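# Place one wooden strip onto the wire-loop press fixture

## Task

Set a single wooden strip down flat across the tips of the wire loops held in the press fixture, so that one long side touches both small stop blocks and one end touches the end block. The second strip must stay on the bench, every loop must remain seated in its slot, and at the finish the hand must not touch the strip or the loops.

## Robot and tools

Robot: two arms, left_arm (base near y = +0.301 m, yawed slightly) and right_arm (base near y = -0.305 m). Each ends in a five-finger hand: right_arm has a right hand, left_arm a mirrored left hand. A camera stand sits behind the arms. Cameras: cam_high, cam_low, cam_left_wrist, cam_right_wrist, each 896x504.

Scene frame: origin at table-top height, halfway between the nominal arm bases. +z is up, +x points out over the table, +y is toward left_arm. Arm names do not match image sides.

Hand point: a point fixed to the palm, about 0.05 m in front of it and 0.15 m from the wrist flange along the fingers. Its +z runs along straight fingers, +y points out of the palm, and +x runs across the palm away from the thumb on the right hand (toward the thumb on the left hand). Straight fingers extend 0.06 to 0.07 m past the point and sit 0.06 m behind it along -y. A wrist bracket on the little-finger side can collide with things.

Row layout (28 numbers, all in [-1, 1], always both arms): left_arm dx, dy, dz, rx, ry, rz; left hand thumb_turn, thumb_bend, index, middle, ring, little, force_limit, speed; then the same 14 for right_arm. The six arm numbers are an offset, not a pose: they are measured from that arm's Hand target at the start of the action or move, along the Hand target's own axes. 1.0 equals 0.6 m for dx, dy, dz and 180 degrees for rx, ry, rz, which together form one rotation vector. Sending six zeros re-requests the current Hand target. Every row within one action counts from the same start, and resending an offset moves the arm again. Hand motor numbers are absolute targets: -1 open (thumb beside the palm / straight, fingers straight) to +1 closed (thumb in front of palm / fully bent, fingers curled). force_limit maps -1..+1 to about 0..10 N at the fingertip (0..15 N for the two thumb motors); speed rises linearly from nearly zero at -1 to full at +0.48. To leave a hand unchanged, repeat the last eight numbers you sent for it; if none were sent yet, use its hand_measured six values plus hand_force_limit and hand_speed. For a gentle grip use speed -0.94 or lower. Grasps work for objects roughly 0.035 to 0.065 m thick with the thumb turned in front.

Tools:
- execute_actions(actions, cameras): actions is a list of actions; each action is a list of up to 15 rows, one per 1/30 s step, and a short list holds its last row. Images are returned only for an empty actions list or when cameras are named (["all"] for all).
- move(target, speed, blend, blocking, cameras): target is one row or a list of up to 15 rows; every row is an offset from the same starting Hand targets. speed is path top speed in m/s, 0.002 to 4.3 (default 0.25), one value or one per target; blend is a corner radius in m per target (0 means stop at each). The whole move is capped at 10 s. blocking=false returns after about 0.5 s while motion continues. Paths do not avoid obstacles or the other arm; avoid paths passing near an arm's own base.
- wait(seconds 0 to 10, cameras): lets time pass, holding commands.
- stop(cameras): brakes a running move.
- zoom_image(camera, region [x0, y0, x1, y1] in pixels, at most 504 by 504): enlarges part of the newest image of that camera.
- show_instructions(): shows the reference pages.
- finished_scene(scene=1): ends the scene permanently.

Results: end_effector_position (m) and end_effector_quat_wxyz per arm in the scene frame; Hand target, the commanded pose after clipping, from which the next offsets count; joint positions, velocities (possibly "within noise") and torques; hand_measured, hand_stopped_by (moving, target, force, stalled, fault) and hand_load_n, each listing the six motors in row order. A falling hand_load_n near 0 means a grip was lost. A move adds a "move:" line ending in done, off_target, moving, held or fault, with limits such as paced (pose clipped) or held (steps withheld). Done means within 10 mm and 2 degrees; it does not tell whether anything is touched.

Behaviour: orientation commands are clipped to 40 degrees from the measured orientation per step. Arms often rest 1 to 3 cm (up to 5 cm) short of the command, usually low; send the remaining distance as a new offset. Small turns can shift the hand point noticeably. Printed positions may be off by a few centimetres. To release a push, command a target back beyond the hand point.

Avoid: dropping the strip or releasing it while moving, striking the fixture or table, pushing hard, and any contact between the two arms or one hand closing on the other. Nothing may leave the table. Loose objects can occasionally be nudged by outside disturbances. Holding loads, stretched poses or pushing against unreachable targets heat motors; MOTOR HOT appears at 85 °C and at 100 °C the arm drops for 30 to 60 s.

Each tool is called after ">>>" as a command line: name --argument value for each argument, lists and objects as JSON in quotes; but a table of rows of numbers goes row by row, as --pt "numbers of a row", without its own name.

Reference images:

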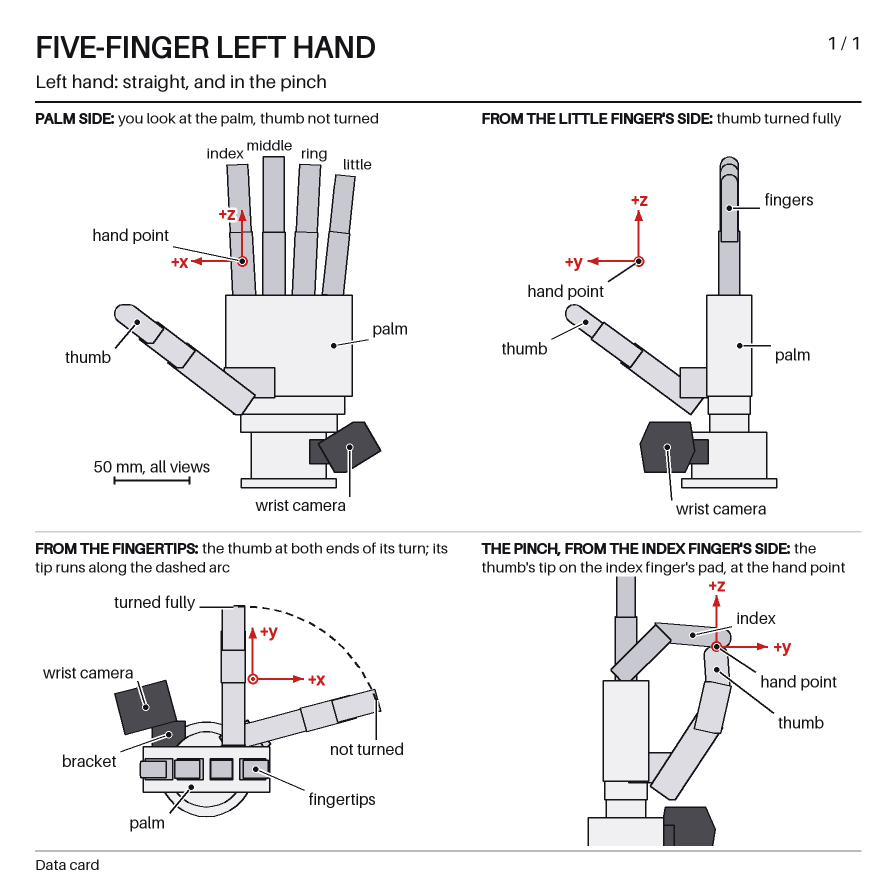

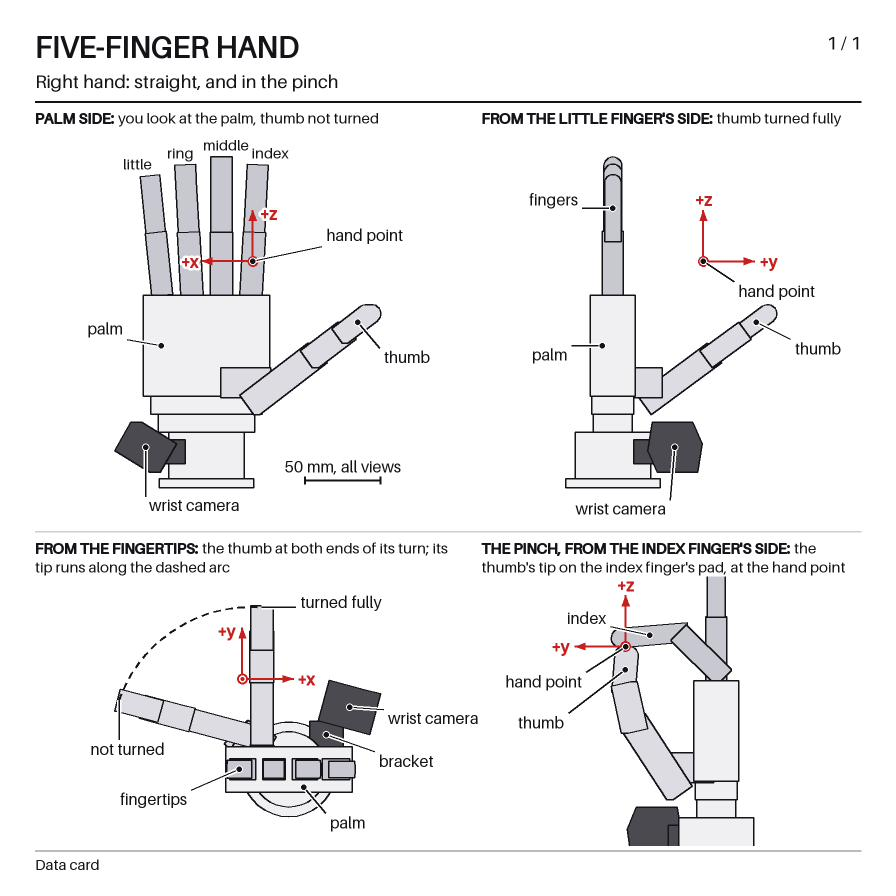

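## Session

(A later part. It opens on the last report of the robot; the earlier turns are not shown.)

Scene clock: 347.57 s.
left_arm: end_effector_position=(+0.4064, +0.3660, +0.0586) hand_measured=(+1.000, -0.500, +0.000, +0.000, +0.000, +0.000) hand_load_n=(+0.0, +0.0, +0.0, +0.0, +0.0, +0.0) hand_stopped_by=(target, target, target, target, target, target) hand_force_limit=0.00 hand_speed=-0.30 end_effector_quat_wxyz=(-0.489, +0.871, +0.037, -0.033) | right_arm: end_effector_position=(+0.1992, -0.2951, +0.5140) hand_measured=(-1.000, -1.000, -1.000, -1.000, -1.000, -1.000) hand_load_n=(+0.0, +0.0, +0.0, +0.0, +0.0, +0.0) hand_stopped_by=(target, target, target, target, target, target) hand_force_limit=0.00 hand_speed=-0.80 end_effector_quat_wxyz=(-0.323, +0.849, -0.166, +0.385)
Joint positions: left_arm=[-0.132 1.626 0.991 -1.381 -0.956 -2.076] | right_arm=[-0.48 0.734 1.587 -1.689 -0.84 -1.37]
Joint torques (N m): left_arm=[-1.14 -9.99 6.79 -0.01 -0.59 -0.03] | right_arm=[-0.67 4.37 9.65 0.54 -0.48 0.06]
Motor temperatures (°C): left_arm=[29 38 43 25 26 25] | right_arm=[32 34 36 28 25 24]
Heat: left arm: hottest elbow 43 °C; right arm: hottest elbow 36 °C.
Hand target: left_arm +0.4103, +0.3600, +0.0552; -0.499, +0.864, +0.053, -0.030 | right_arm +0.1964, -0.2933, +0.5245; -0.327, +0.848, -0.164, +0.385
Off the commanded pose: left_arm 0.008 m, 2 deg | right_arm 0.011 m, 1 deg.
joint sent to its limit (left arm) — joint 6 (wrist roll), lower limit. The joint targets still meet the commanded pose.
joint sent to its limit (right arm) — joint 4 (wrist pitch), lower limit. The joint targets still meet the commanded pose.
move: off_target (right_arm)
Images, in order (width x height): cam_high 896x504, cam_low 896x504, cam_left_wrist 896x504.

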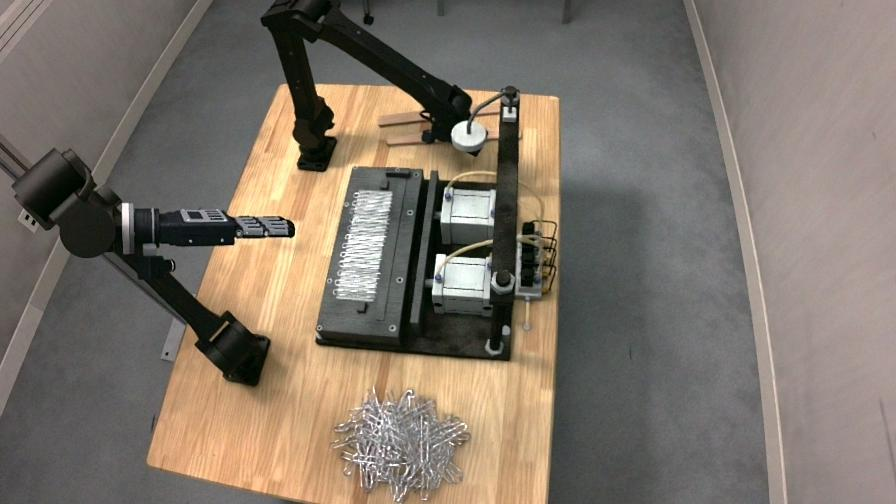

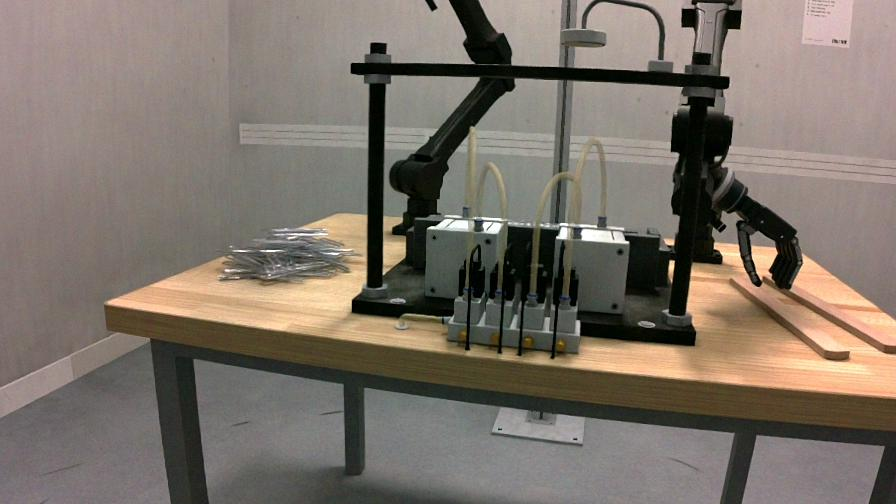

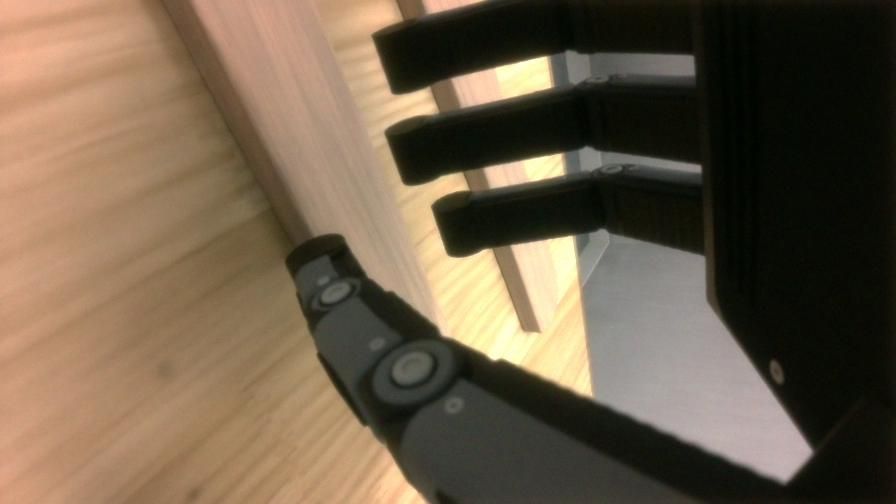

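>>> zoom_image --camera "cam_left_wrist" --region '[100, 0, 604, 504]'

>>> zoom_image --camera "cam_low" --region '[700, 180, 896, 380]'

Scaled by 1.000.

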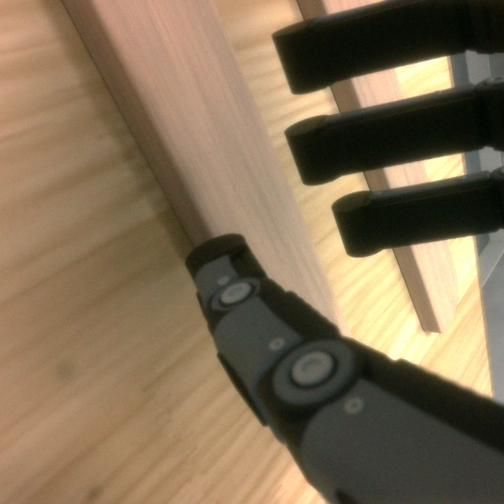

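Scaled by 2.520 from the camera's 896x504 image, which has a finer 1280x720 frame.

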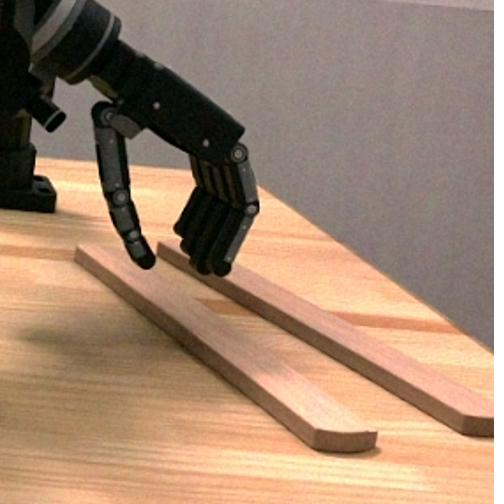

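>>> move --target '[0.0016,0.0107,0.0215,-0.0278,0,0,1,-0.7,-0.25,-0.25,-0.25,-0.25,0,-0.3,0,0,0,0,0,0,-1,-1,-1,-1,-1,-1,0,-0.8]' --cameras '["cam_low","cam_left_wrist"]'

>>> zoom_image --camera "cam_low" --region '[700, 180, 896, 380]'

Scene clock: 371.63 s.
left_arm: end_effector_position=(+0.4105, +0.3625, +0.0452) hand_measured=(+1.000, -0.700, -0.250, -0.250, -0.250, -0.250) hand_load_n=(+0.0, +0.0, +0.0, +0.0, +0.0, -0.5) hand_stopped_by=(target, target, target, target, target, target) hand_force_limit=0.00 hand_speed=-0.30 end_effector_quat_wxyz=(-0.463, +0.884, +0.049, -0.025) | right_arm: end_effector_position=(+0.1992, -0.2951, +0.5140) hand_measured=(-1.000, -1.000, -1.000, -1.000, -1.000, -1.000) hand_load_n=(+0.0, +0.0, +0.0, +0.0, +0.0, +0.0) hand_stopped_by=(target, target, target, target, target, target) hand_force_limit=0.00 hand_speed=-0.80 end_effector_quat_wxyz=(-0.323, +0.849, -0.166, +0.385)
Joint positions: left_arm=[-0.118 1.626 0.976 -1.303 -0.91 -2.043] | right_arm=[-0.48 0.734 1.587 -1.689 -0.84 -1.37]
Joint torques (N m): left_arm=[1.14 -10.4 6.68 -0.01 -0.52 0.1] | right_arm=[-0.73 4.37 9.63 0.57 -0.48 0.06]
Heat: left arm: hottest elbow 41 °C; right arm: hottest elbow 36 °C.
Hand target: left_arm +0.4103, +0.3681, +0.0432; -0.461, +0.885, +0.054, -0.027 | right_arm +0.1964, -0.2933, +0.5245; -0.327, +0.848, -0.164, +0.385
Off the commanded pose: left_arm 0.006 m, 1 deg | right_arm 0.011 m, 1 deg.
joint sent to its limit (right arm) — joint 4 (wrist pitch), lower limit. The joint targets still meet the commanded pose.
move: off_target (right_arm)
Images, in order (width x height): cam_low 896x504, cam_left_wrist 896x504.

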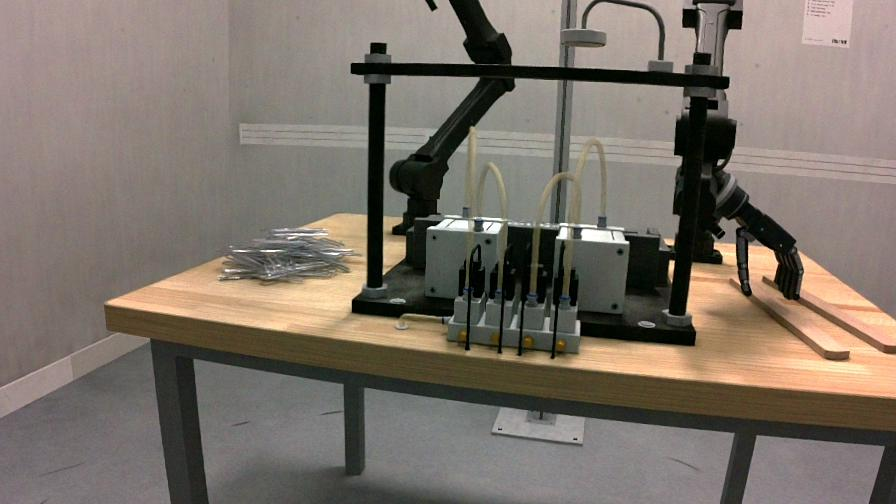

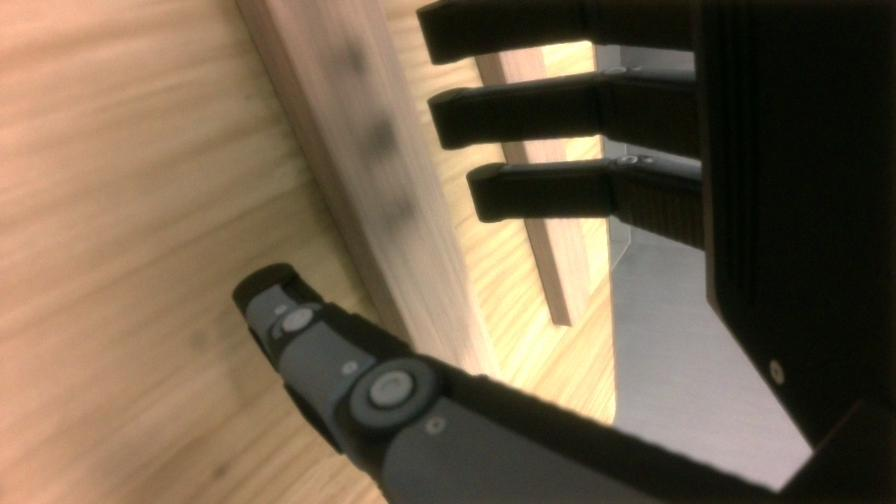

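Scaled by 2.520 from the camera's 896x504 image, which has a finer 1280x720 frame.

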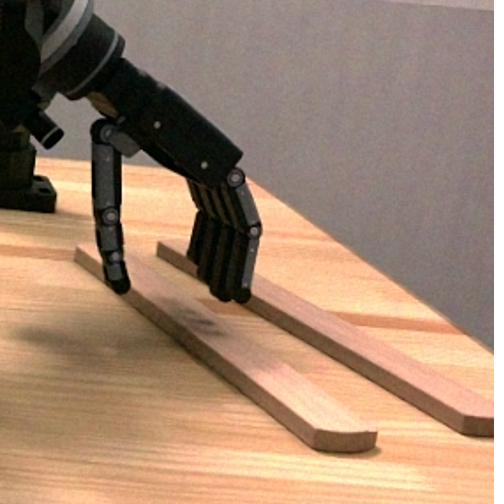

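>>> move --target '[0.026,0.0138,0.0182,0,0,0,1,-0.62,-0.1,-0.1,-0.1,-0.1,0,-0.3,0,0,0,0,0,0,-1,-1,-1,-1,-1,-1,0,-0.8]' --speed 0.06 --cameras '["cam_low","cam_left_wrist"]'

>>> zoom_image --camera "cam_low" --region '[700, 180, 896, 380]'

Scene clock: 408.27 s.
left_arm: end_effector_position=(+0.4152, +0.3693, +0.0303) hand_measured=(+1.000, -0.620, -0.100, -0.100, -0.100, -0.100) hand_load_n=(+0.0, +0.0, +0.0, -1.0, +0.0, +0.0) hand_stopped_by=(target, target, target, target, target, target) hand_force_limit=0.00 hand_speed=-0.30 end_effector_quat_wxyz=(-0.464, +0.884, +0.046, -0.032) | right_arm: end_effector_position=(+0.1992, -0.2951, +0.5140) hand_measured=(-1.000, -1.000, -1.000, -1.000, -1.000, -1.000) hand_load_n=(+0.0, +0.0, +0.0, +0.0, +0.0, +0.0) hand_stopped_by=(target, target, target, target, target, target) hand_force_limit=0.00 hand_speed=-0.80 end_effector_quat_wxyz=(-0.323, +0.849, -0.166, +0.385)
Joint positions: left_arm=[-0.098 1.662 0.976 -1.256 -0.916 -2.01] | right_arm=[-0.48 0.734 1.587 -1.689 -0.84 -1.37]
Joint torques (N m): left_arm=[0.73 -10.11 8.44 0.35 -0.64 0.15] | right_arm=[-0.67 4.37 9.65 0.54 -0.48 0.06]
Motor temperatures (°C): left_arm=[28 38 38 25 26 25] | right_arm=[32 34 36 28 25 24]
Heat: left arm: hottest shoulder 38 °C; right arm: hottest elbow 36 °C.
Hand target: left_arm +0.4253, +0.3742, +0.0303; -0.461, +0.885, +0.054, -0.027 | right_arm +0.1964, -0.2933, +0.5245; -0.327, +0.848, -0.164, +0.385
Off the commanded pose: left_arm 0.011 m, 1 deg | right_arm 0.011 m, 1 deg.
joint sent to its limit (right arm) — joint 4 (wrist pitch), lower limit. The joint targets still meet the commanded pose.
move: off_target (left_arm, right_arm)
Images, in order (width x height): cam_low 896x504, cam_left_wrist 896x504.

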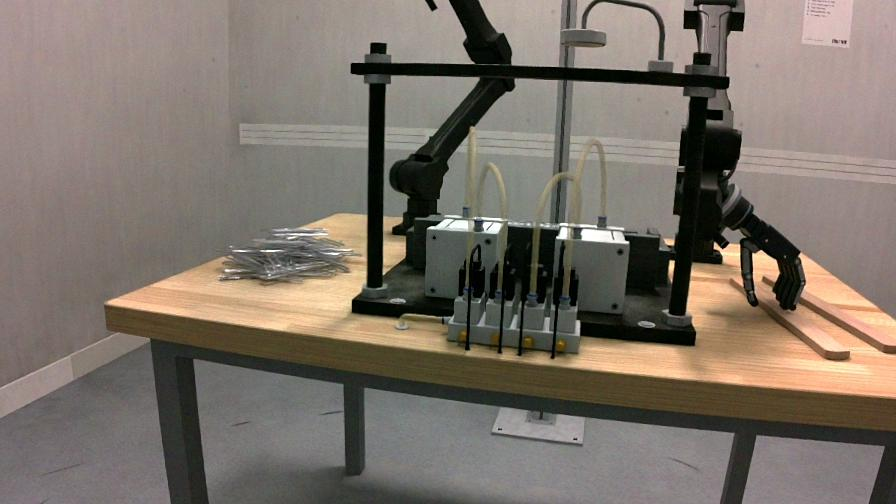

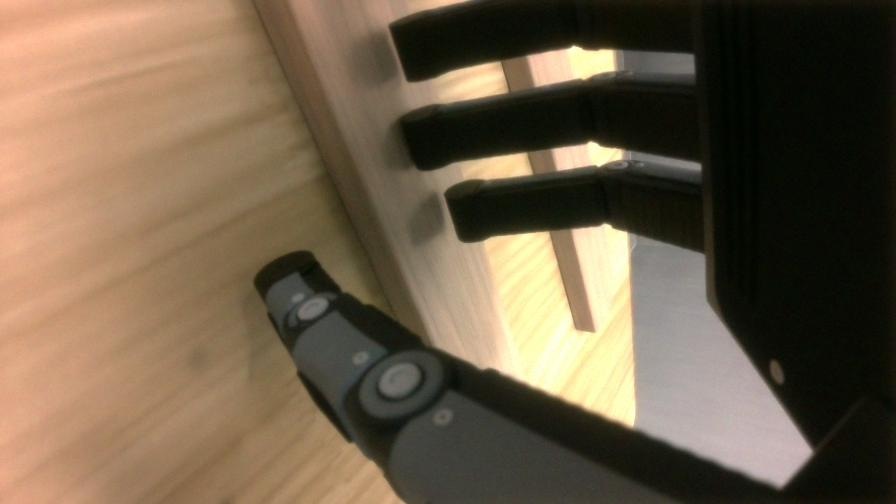

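Scaled by 2.520 from the camera's 896x504 image, which has a finer 1280x720 frame.

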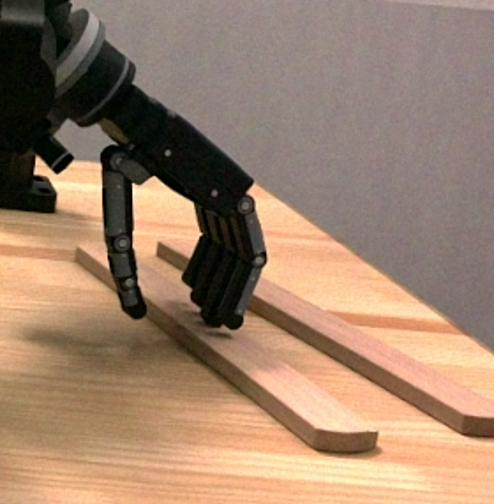

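>>> move --target '[0.0067,-0.0032,0.0132,0,0,0,1,-0.62,-0.1,-0.1,-0.1,-0.1,0,-0.3,0,0,0,0,0,0,-1,-1,-1,-1,-1,-1,0,-0.8]' --speed 0.06 --cameras '["cam_low","cam_left_wrist"]'

>>> zoom_image --camera "cam_low" --region '[710, 230, 830, 350]'

Scene clock: 416.83 s.
left_arm: end_effector_position=(+0.4194, +0.3760, +0.0298) hand_measured=(+1.000, -0.620, -0.100, -0.100, -0.100, -0.100) hand_load_n=(+0.0, +0.0, +0.0, -2.0, +0.0, +0.0) hand_stopped_by=(target, target, target, target, target, target) hand_force_limit=0.00 hand_speed=-0.30 end_effector_quat_wxyz=(-0.465, +0.884, +0.044, -0.029) | right_arm: end_effector_position=(+0.1992, -0.2951, +0.5140) hand_measured=(-1.000, -1.000, -1.000, -1.000, -1.000, -1.000) hand_load_n=(+0.0, +0.0, +0.0, +0.0, +0.0, +0.0) hand_stopped_by=(target, target, target, target, target, target) hand_force_limit=0.00 hand_speed=-0.80 end_effector_quat_wxyz=(-0.323, +0.849, -0.166, +0.385)
Joint positions: left_arm=[-0.081 1.662 0.976 -1.226 -0.925 -1.978] | right_arm=[-0.48 0.734 1.587 -1.689 -0.84 -1.37]
Joint torques (N m): left_arm=[1.73 -9.41 8.42 0.31 -0.53 0.1] | right_arm=[-0.67 4.42 9.65 0.55 -0.47 0.06]
Heat: left arm: hottest shoulder 38 °C; right arm: hottest elbow 36 °C.
Hand target: left_arm +0.4283, +0.3822, +0.0273; -0.461, +0.885, +0.054, -0.027 | right_arm +0.1964, -0.2933, +0.5245; -0.327, +0.848, -0.164, +0.385
Off the commanded pose: left_arm 0.011 m, 1 deg | right_arm 0.011 m, 1 deg.
joint sent to its limit (right arm) — joint 4 (wrist pitch), lower limit. The joint targets still meet the commanded pose.
move: off_target (left_arm, right_arm)
Images, in order (width x height): cam_low 896x504, cam_left_wrist 896x504.

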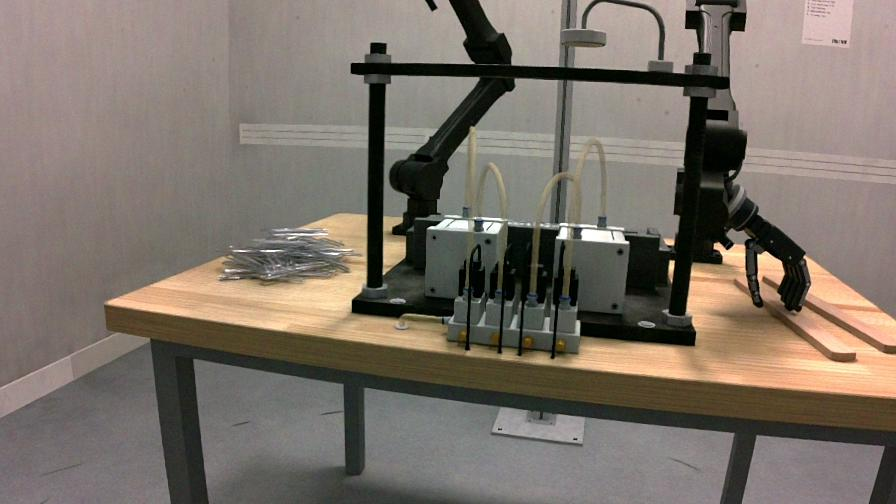

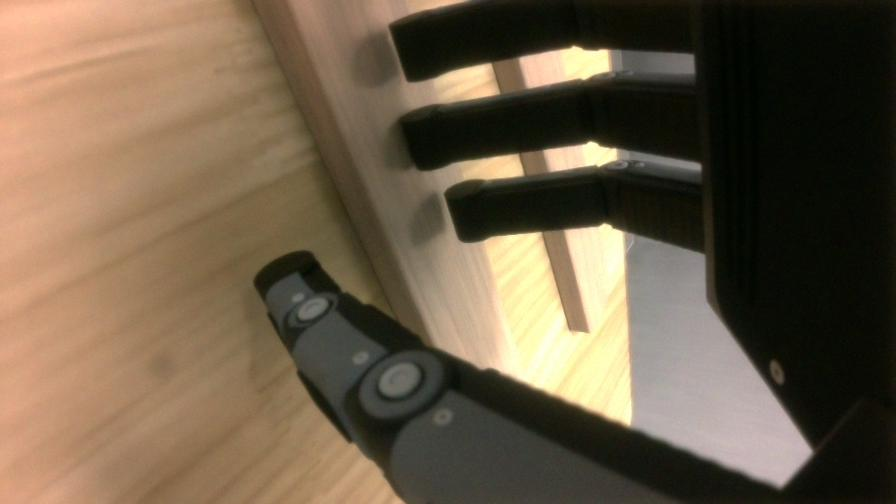

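Scaled by 4.200 from the camera's 896x504 image, which has a finer 1280x720 frame.

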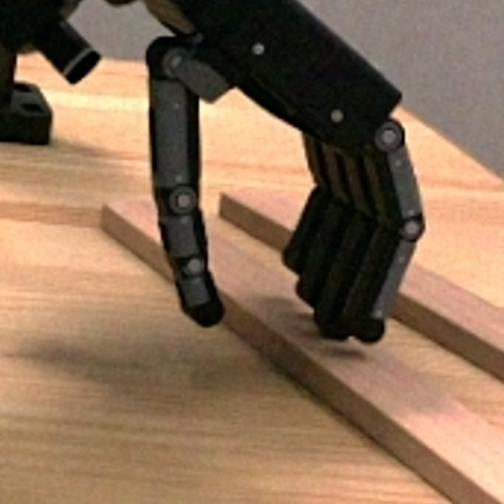

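>>> move --target '[0.002,-0.034,-0.0037,0,0,0,1,-0.62,-0.2,-0.2,-0.2,-0.2,0,-0.3,0,0,0,0,0,0,-1,-1,-1,-1,-1,-1,0,-0.8]' --speed 0.06 --cameras '["cam_low","cam_left_wrist"]'

>>> zoom_image --camera "cam_low" --region '[710, 230, 830, 350]'

Scene clock: 423.43 s.
left_arm: end_effector_position=(+0.4158, +0.3865, +0.0297) hand_measured=(+1.000, -0.620, -0.200, -0.200, -0.200, -0.200) hand_load_n=(+0.0, +0.0, +0.0, -0.5, +0.0, +0.0) hand_stopped_by=(target, target, target, target, target, target) hand_force_limit=0.00 hand_speed=-0.30 end_effector_quat_wxyz=(-0.466, +0.883, +0.040, -0.042) | right_arm: end_effector_position=(+0.1992, -0.2951, +0.5140) hand_measured=(-1.000, -1.000, -1.000, -1.000, -1.000, -1.000) hand_load_n=(+0.0, +0.5, +0.0, +0.0, +0.0, +0.0) hand_stopped_by=(target, target, target, target, target, target) hand_force_limit=0.00 hand_speed=-0.80 end_effector_quat_wxyz=(-0.323, +0.849, -0.166, +0.385)
Joint positions: left_arm=[-0.055 1.662 0.976 -1.225 -0.931 -1.943] | right_arm=[-0.48 0.734 1.587 -1.689 -0.84 -1.37]
Joint torques (N m): left_arm=[2.02 -12.04 9.31 -0.28 -0.61 0.23] | right_arm=[-0.67 4.42 9.63 0.54 -0.47 0.06]
Heat: left arm: hottest shoulder 38 °C; right arm: hottest elbow 36 °C.
Hand target: left_arm +0.4283, +0.3921, +0.0452; -0.461, +0.885, +0.054, -0.027 | right_arm +0.1964, -0.2933, +0.5245; -0.327, +0.848, -0.164, +0.385
Off the commanded pose: left_arm 0.021 m, 2 deg | right_arm 0.011 m, 1 deg.
joint sent to its limit (right arm) — joint 4 (wrist pitch), lower limit. The joint targets still meet the commanded pose.
move: off_target (left_arm, right_arm)
Images, in order (width x height): cam_low 896x504, cam_left_wrist 896x504.

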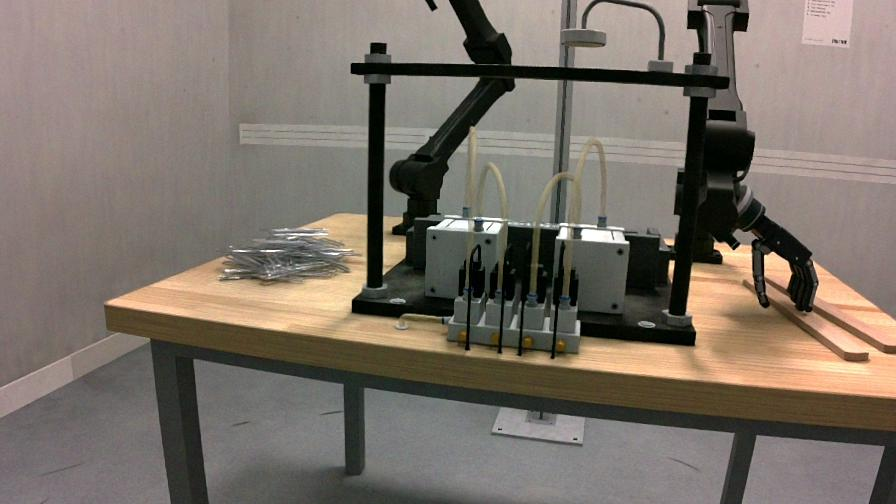

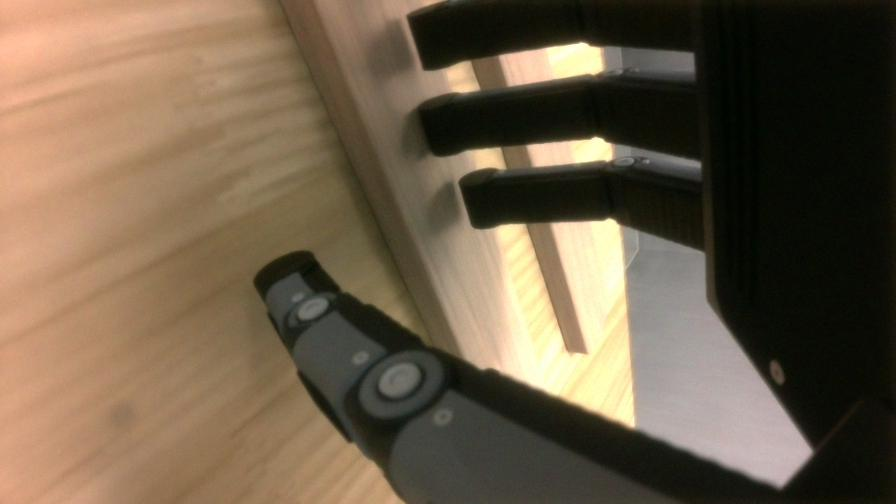

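Scaled by 4.200 from the camera's 896x504 image, which has a finer 1280x720 frame.

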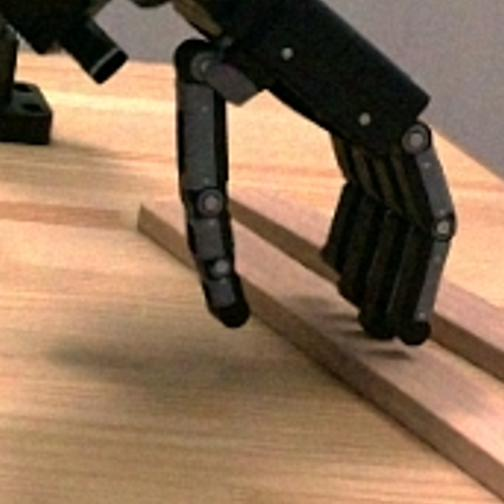

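>>> move --target '[-0.005,0.04,-0.0223,0,0,0,1,-0.62,-0.2,-0.2,-0.2,-0.2,0,-0.3,0,0,0,0,0,0,-1,-1,-1,-1,-1,-1,0,-0.8]' --speed 0.06 --cameras '["cam_low","cam_left_wrist"]'

>>> zoom_image --camera "cam_low" --region '[710, 230, 896, 380]'

Scene clock: 430.90 s.
left_arm: end_effector_position=(+0.4143, +0.3769, +0.0305) hand_measured=(+1.000, -0.620, -0.200, -0.200, -0.200, -0.200) hand_load_n=(+0.0, +0.0, +0.0, +0.5, +0.0, +0.0) hand_stopped_by=(target, target, target, target, target, target) hand_force_limit=0.00 hand_speed=-0.30 end_effector_quat_wxyz=(-0.464, +0.883, +0.055, -0.034) | right_arm: end_effector_position=(+0.1992, -0.2951, +0.5140) hand_measured=(-1.000, -1.000, -1.000, -1.000, -1.000, -1.000) hand_load_n=(+0.0, +0.0, +0.0, +0.0, -0.5, +0.0) hand_stopped_by=(target, target, target, target, target, target) hand_force_limit=0.00 hand_speed=-0.80 end_effector_quat_wxyz=(-0.323, +0.849, -0.166, +0.385)
Joint positions: left_arm=[-0.08 1.662 0.976 -1.255 -0.917 -2.014] | right_arm=[-0.48 0.734 1.587 -1.689 -0.84 -1.37]
Joint torques (N m): left_arm=[-1.38 -9.52 10.1 -0.91 -0.42 -0.05] | right_arm=[-0.67 4.31 9.63 0.54 -0.47 0.06]
Heat: left arm: hottest shoulder 38 °C; right arm: hottest elbow 36 °C.
Hand target: left_arm +0.4284, +0.3673, +0.0333; -0.461, +0.885, +0.054, -0.027 | right_arm +0.1964, -0.2933, +0.5245; -0.327, +0.848, -0.164, +0.385
Off the commanded pose: left_arm 0.017 m, 1 deg | right_arm 0.011 m, 1 deg.
joint sent to its limit (right arm) — joint 4 (wrist pitch), lower limit. The joint targets still meet the commanded pose.
move: off_target (left_arm, right_arm)
Images, in order (width x height): cam_low 896x504, cam_left_wrist 896x504.

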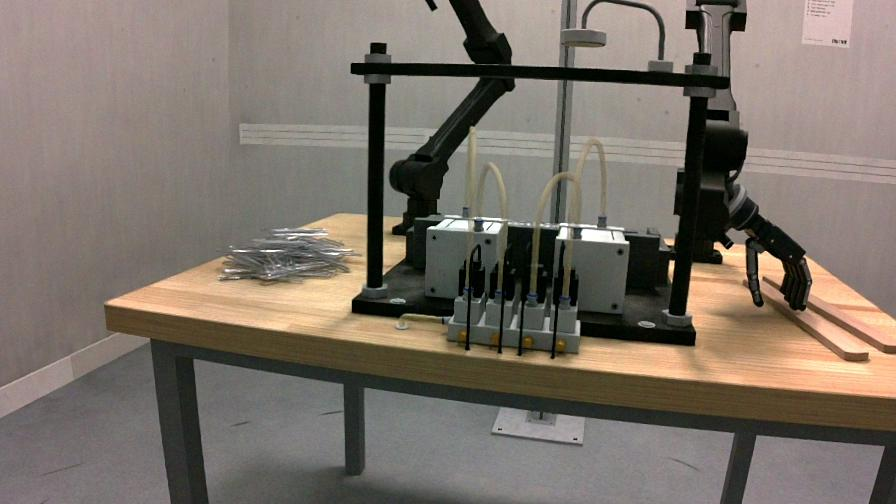

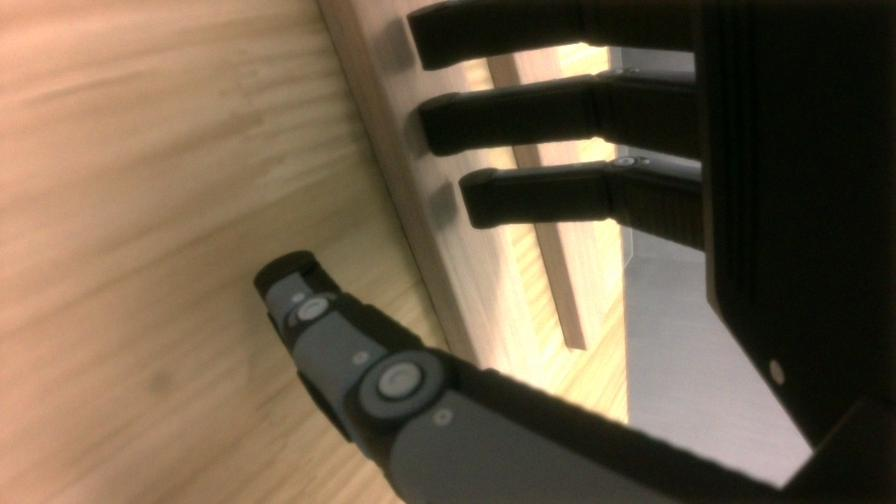

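Scaled by 2.710 from the camera's 896x504 image, which has a finer 1280x720 frame.

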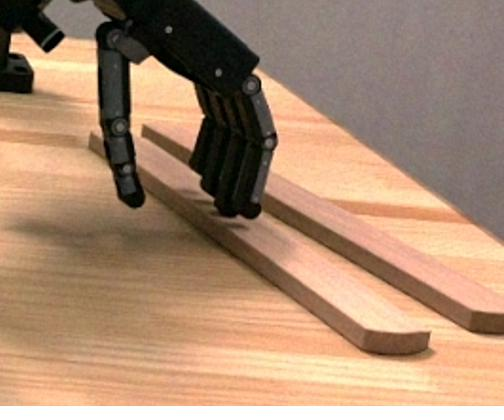

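>>> zoom_image --camera "cam_left_wrist" --region '[320, 0, 620, 260]'

>>> zoom_image --camera "cam_low" --region '[740, 250, 840, 340]'

Scaled by 1.680 from the camera's 896x504 image, which has a finer 1280x720 frame.

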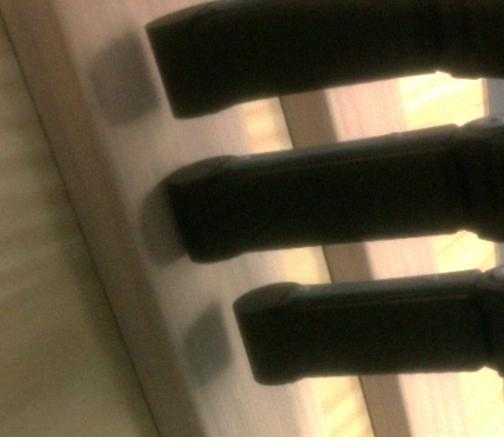

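Scaled by 5.040 from the camera's 896x504 image, which has a finer 1280x720 frame.

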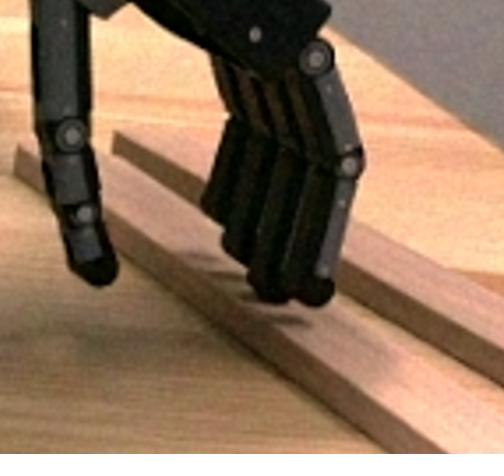

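>>> move --target '[-0.0045,0.0303,-0.0232,0,0,0,1,-0.62,-0.2,-0.2,-0.2,-0.2,0,-0.3,0,0,0,0,0,0,-1,-1,-1,-1,-1,-1,0,-0.8]' --speed 0.06 --cameras '["cam_low","cam_left_wrist"]'

>>> zoom_image --camera "cam_low" --region '[710, 230, 896, 380]'

Scene clock: 470.13 s.
left_arm: end_effector_position=(+0.4157, +0.3585, +0.0299) hand_measured=(+1.000, -0.620, -0.200, -0.200, -0.200, -0.200) hand_load_n=(+0.0, +0.0, +0.0, +2.0, +0.0, +0.0) hand_stopped_by=(target, target, target, target, target, target) hand_force_limit=0.00 hand_speed=-0.30 end_effector_quat_wxyz=(-0.466, +0.883, +0.053, -0.030) | right_arm: end_effector_position=(+0.1992, -0.2951, +0.5140) hand_measured=(-1.000, -1.000, -1.000, -1.000, -1.000, -1.000) hand_load_n=(+0.0, +0.0, +0.0, +0.0, +0.0, +0.0) hand_stopped_by=(target, target, target, target, target, target) hand_force_limit=0.00 hand_speed=-0.80 end_effector_quat_wxyz=(-0.323, +0.849, -0.166, +0.385)
Joint positions: left_arm=[-0.128 1.679 0.99 -1.297 -0.906 -2.077] | right_arm=[-0.48 0.734 1.587 -1.689 -0.84 -1.37]
Joint torques (N m): left_arm=[-1.44 -9.23 9.95 -0.68 0.05 -0.05] | right_arm=[-0.67 4.42 9.63 0.53 -0.48 0.06]
Heat: left arm: hottest elbow 40 °C; right arm: hottest elbow 36 °C.
Hand target: left_arm +0.4283, +0.3452, +0.0263; -0.461, +0.885, +0.054, -0.027 | right_arm +0.1964, -0.2933, +0.5245; -0.327, +0.848, -0.164, +0.385
Off the commanded pose: left_arm 0.019 m, 1 deg | right_arm 0.011 m, 1 deg.
joint sent to its limit (left arm) — joint 6 (wrist roll), lower limit. The joint targets still meet the commanded pose.
joint sent to its limit (right arm) — joint 4 (wrist pitch), lower limit. The joint targets still meet the commanded pose.
move: off_target (left_arm, right_arm)
Images, in order (width x height): cam_low 896x504, cam_left_wrist 896x504.

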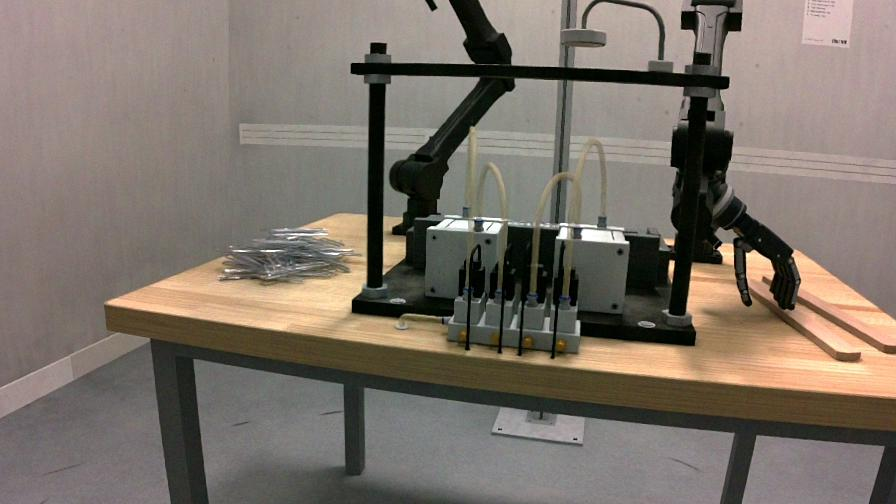

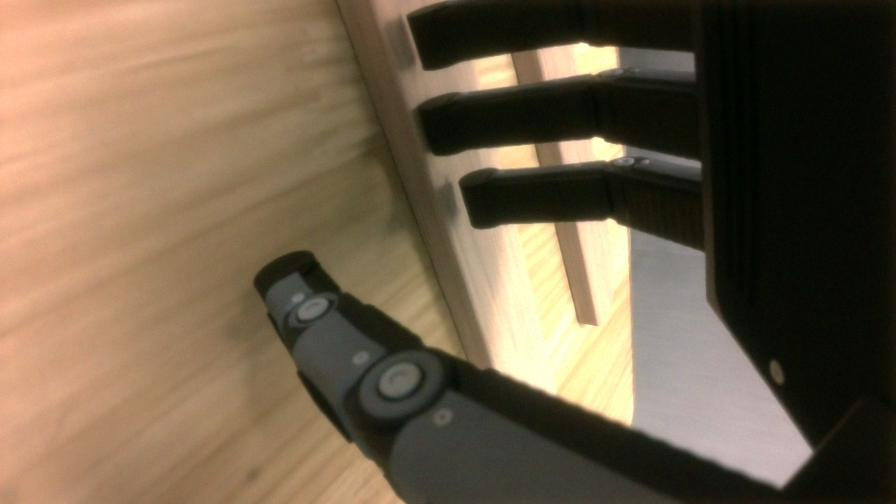

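Scaled by 2.710 from the camera's 896x504 image, which has a finer 1280x720 frame.

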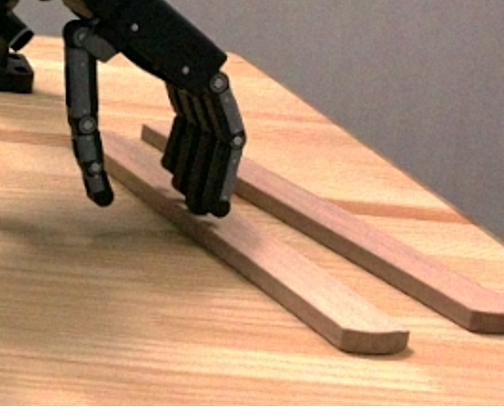

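>>> move --target '[-0.003,0.0155,-0.0193,0,0,0,1,-0.62,-0.2,-0.2,-0.2,-0.2,0,-0.3,0,0,0,0,0,0,-1,-1,-1,-1,-1,-1,0,-0.8]' --speed 0.06

>>> move --target '[0.0116,-0.0889,0.0051,0,0,0,1,-0.62,-0.2,-0.2,-0.2,-0.2,0,-0.3,0,0,0,0,0,0,-1,-1,-1,-1,-1,-1,0,-0.8]' --speed 0.1 --cameras '["cam_low","cam_left_wrist"]'

>>> zoom_image --camera "cam_low" --region '[710, 230, 896, 380]'

Scene clock: 476.90 s.
left_arm: end_effector_position=(+0.4175, +0.3461, +0.0302) hand_measured=(+1.000, -0.620, -0.200, -0.200, -0.200, -0.200) hand_load_n=(+0.0, +0.0, +0.0, +3.0, +0.0, +0.0) hand_stopped_by=(target, target, target, target, target, target) hand_force_limit=0.00 hand_speed=-0.30 end_effector_quat_wxyz=(-0.461, +0.886, +0.044, -0.026) | right_arm: end_effector_position=(+0.1992, -0.2951, +0.5140) hand_measured=(-1.000, -1.000, -1.000, -1.000, -1.000, -1.000) hand_load_n=(+0.0, +0.0, +0.0, +0.0, +0.0, +0.0) hand_stopped_by=(target, target, target, target, target, target) hand_force_limit=0.00 hand_speed=-0.80 end_effector_quat_wxyz=(-0.323, +0.849, -0.166, +0.385)
Joint positions: left_arm=[-0.153 1.679 0.996 -1.303 -0.893 -2.079] | right_arm=[-0.48 0.734 1.587 -1.689 -0.84 -1.37]
Joint torques (N m): left_arm=[-1.26 -9.29 9.5 -0.57 0.28 -0.02] | right_arm=[-0.67 4.42 9.65 0.54 -0.47 0.06]
Heat: left arm: hottest elbow 41 °C; right arm: hottest elbow 36 °C.
Hand target: left_arm +0.4284, +0.3302, +0.0253; -0.461, +0.885, +0.054, -0.027 | right_arm +0.1964, -0.2933, +0.5245; -0.327, +0.848, -0.164, +0.385
Off the commanded pose: left_arm 0.020 m, 1 deg | right_arm 0.011 m, 1 deg.
joint sent to its limit (left arm) — joint 6 (wrist roll), lower limit. The joint targets still meet the commanded pose.
joint sent to its limit (right arm) — joint 4 (wrist pitch), lower limit. The joint targets still meet the commanded pose.
move: off_target (left_arm, right_arm)

Scene clock: 478.10 s.
left_arm: end_effector_position=(+0.4141, +0.3616, +0.0459) hand_measured=(+1.000, -0.620, -0.200, -0.200, -0.200, -0.200) hand_load_n=(+0.0, +0.0, +0.0, +0.0, +0.0, +0.0) hand_stopped_by=(target, target, target, target, target, target) hand_force_limit=0.00 hand_speed=-0.30 end_effector_quat_wxyz=(-0.466, +0.883, +0.041, -0.044) | right_arm: end_effector_position=(+0.1992, -0.2951, +0.5140) hand_measured=(-1.000, -1.000, -1.000, -1.000, -1.000, -1.000) hand_load_n=(+0.0, +0.0, +0.0, +0.0, +0.0, +0.0) hand_stopped_by=(target, target, target, target, target, target) hand_force_limit=0.00 hand_speed=-0.80 end_effector_quat_wxyz=(-0.323, +0.849, -0.166, +0.385)
Joint positions: left_arm=[-0.118 1.657 1.015 -1.353 -0.906 -2.046] | right_arm=[-0.48 0.734 1.587 -1.689 -0.84 -1.37]
Joint torques (N m): left_arm=[0.73 -12.22 11.03 -1.01 -0.7 0.14] | right_arm=[-0.62 4.42 9.63 0.54 -0.48 0.06]
Heat: left arm: hottest elbow 41 °C; right arm: hottest elbow 36 °C.
Hand target: left_arm +0.4311, +0.3640, +0.0672; -0.461, +0.885, +0.054, -0.028 | right_arm +0.1964, -0.2933, +0.5245; -0.327, +0.848, -0.164, +0.385
Off the commanded pose: left_arm 0.027 m, 2 deg | right_arm 0.011 m, 1 deg.
joint sent to its limit (right arm) — joint 4 (wrist pitch), lower limit. The joint targets still meet the commanded pose.
move: off_target (left_arm, right_arm)
Images, in order (width x height): cam_low 896x504, cam_left_wrist 896x504.

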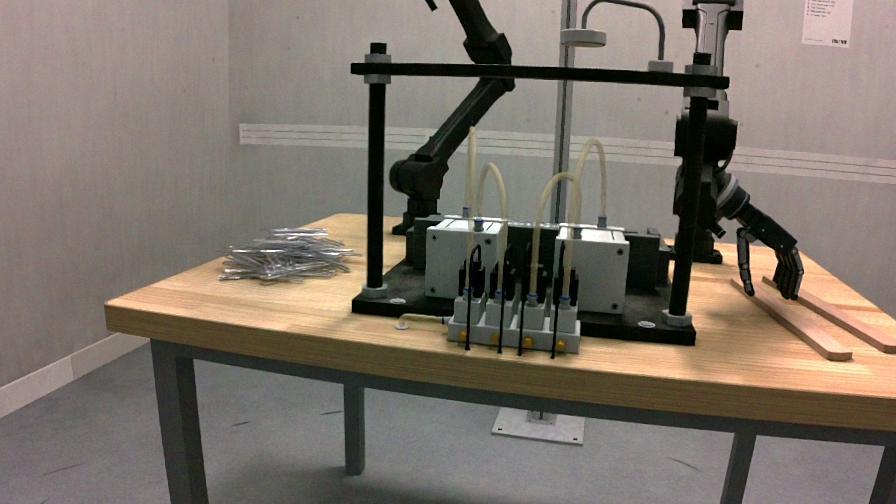

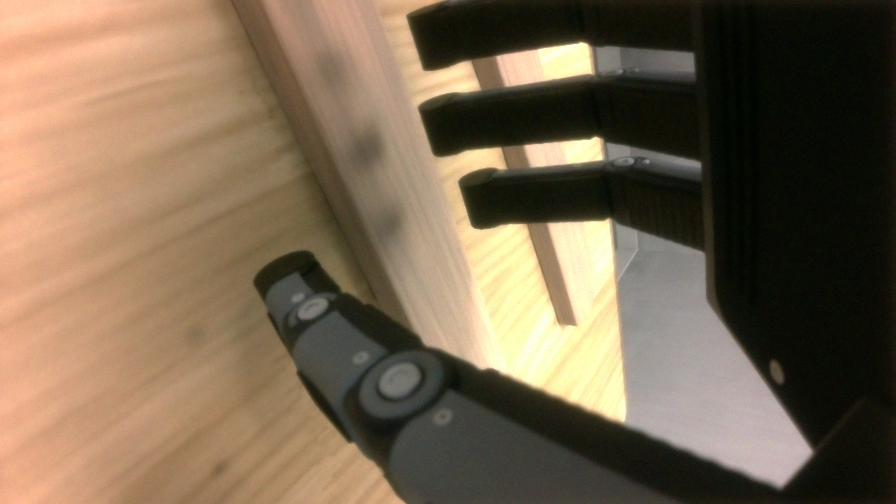

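Scaled by 2.710 from the camera's 896x504 image, which has a finer 1280x720 frame.

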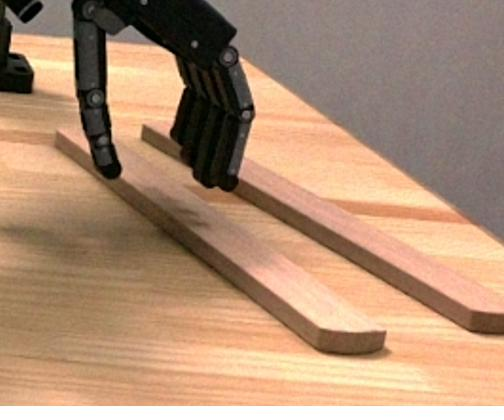

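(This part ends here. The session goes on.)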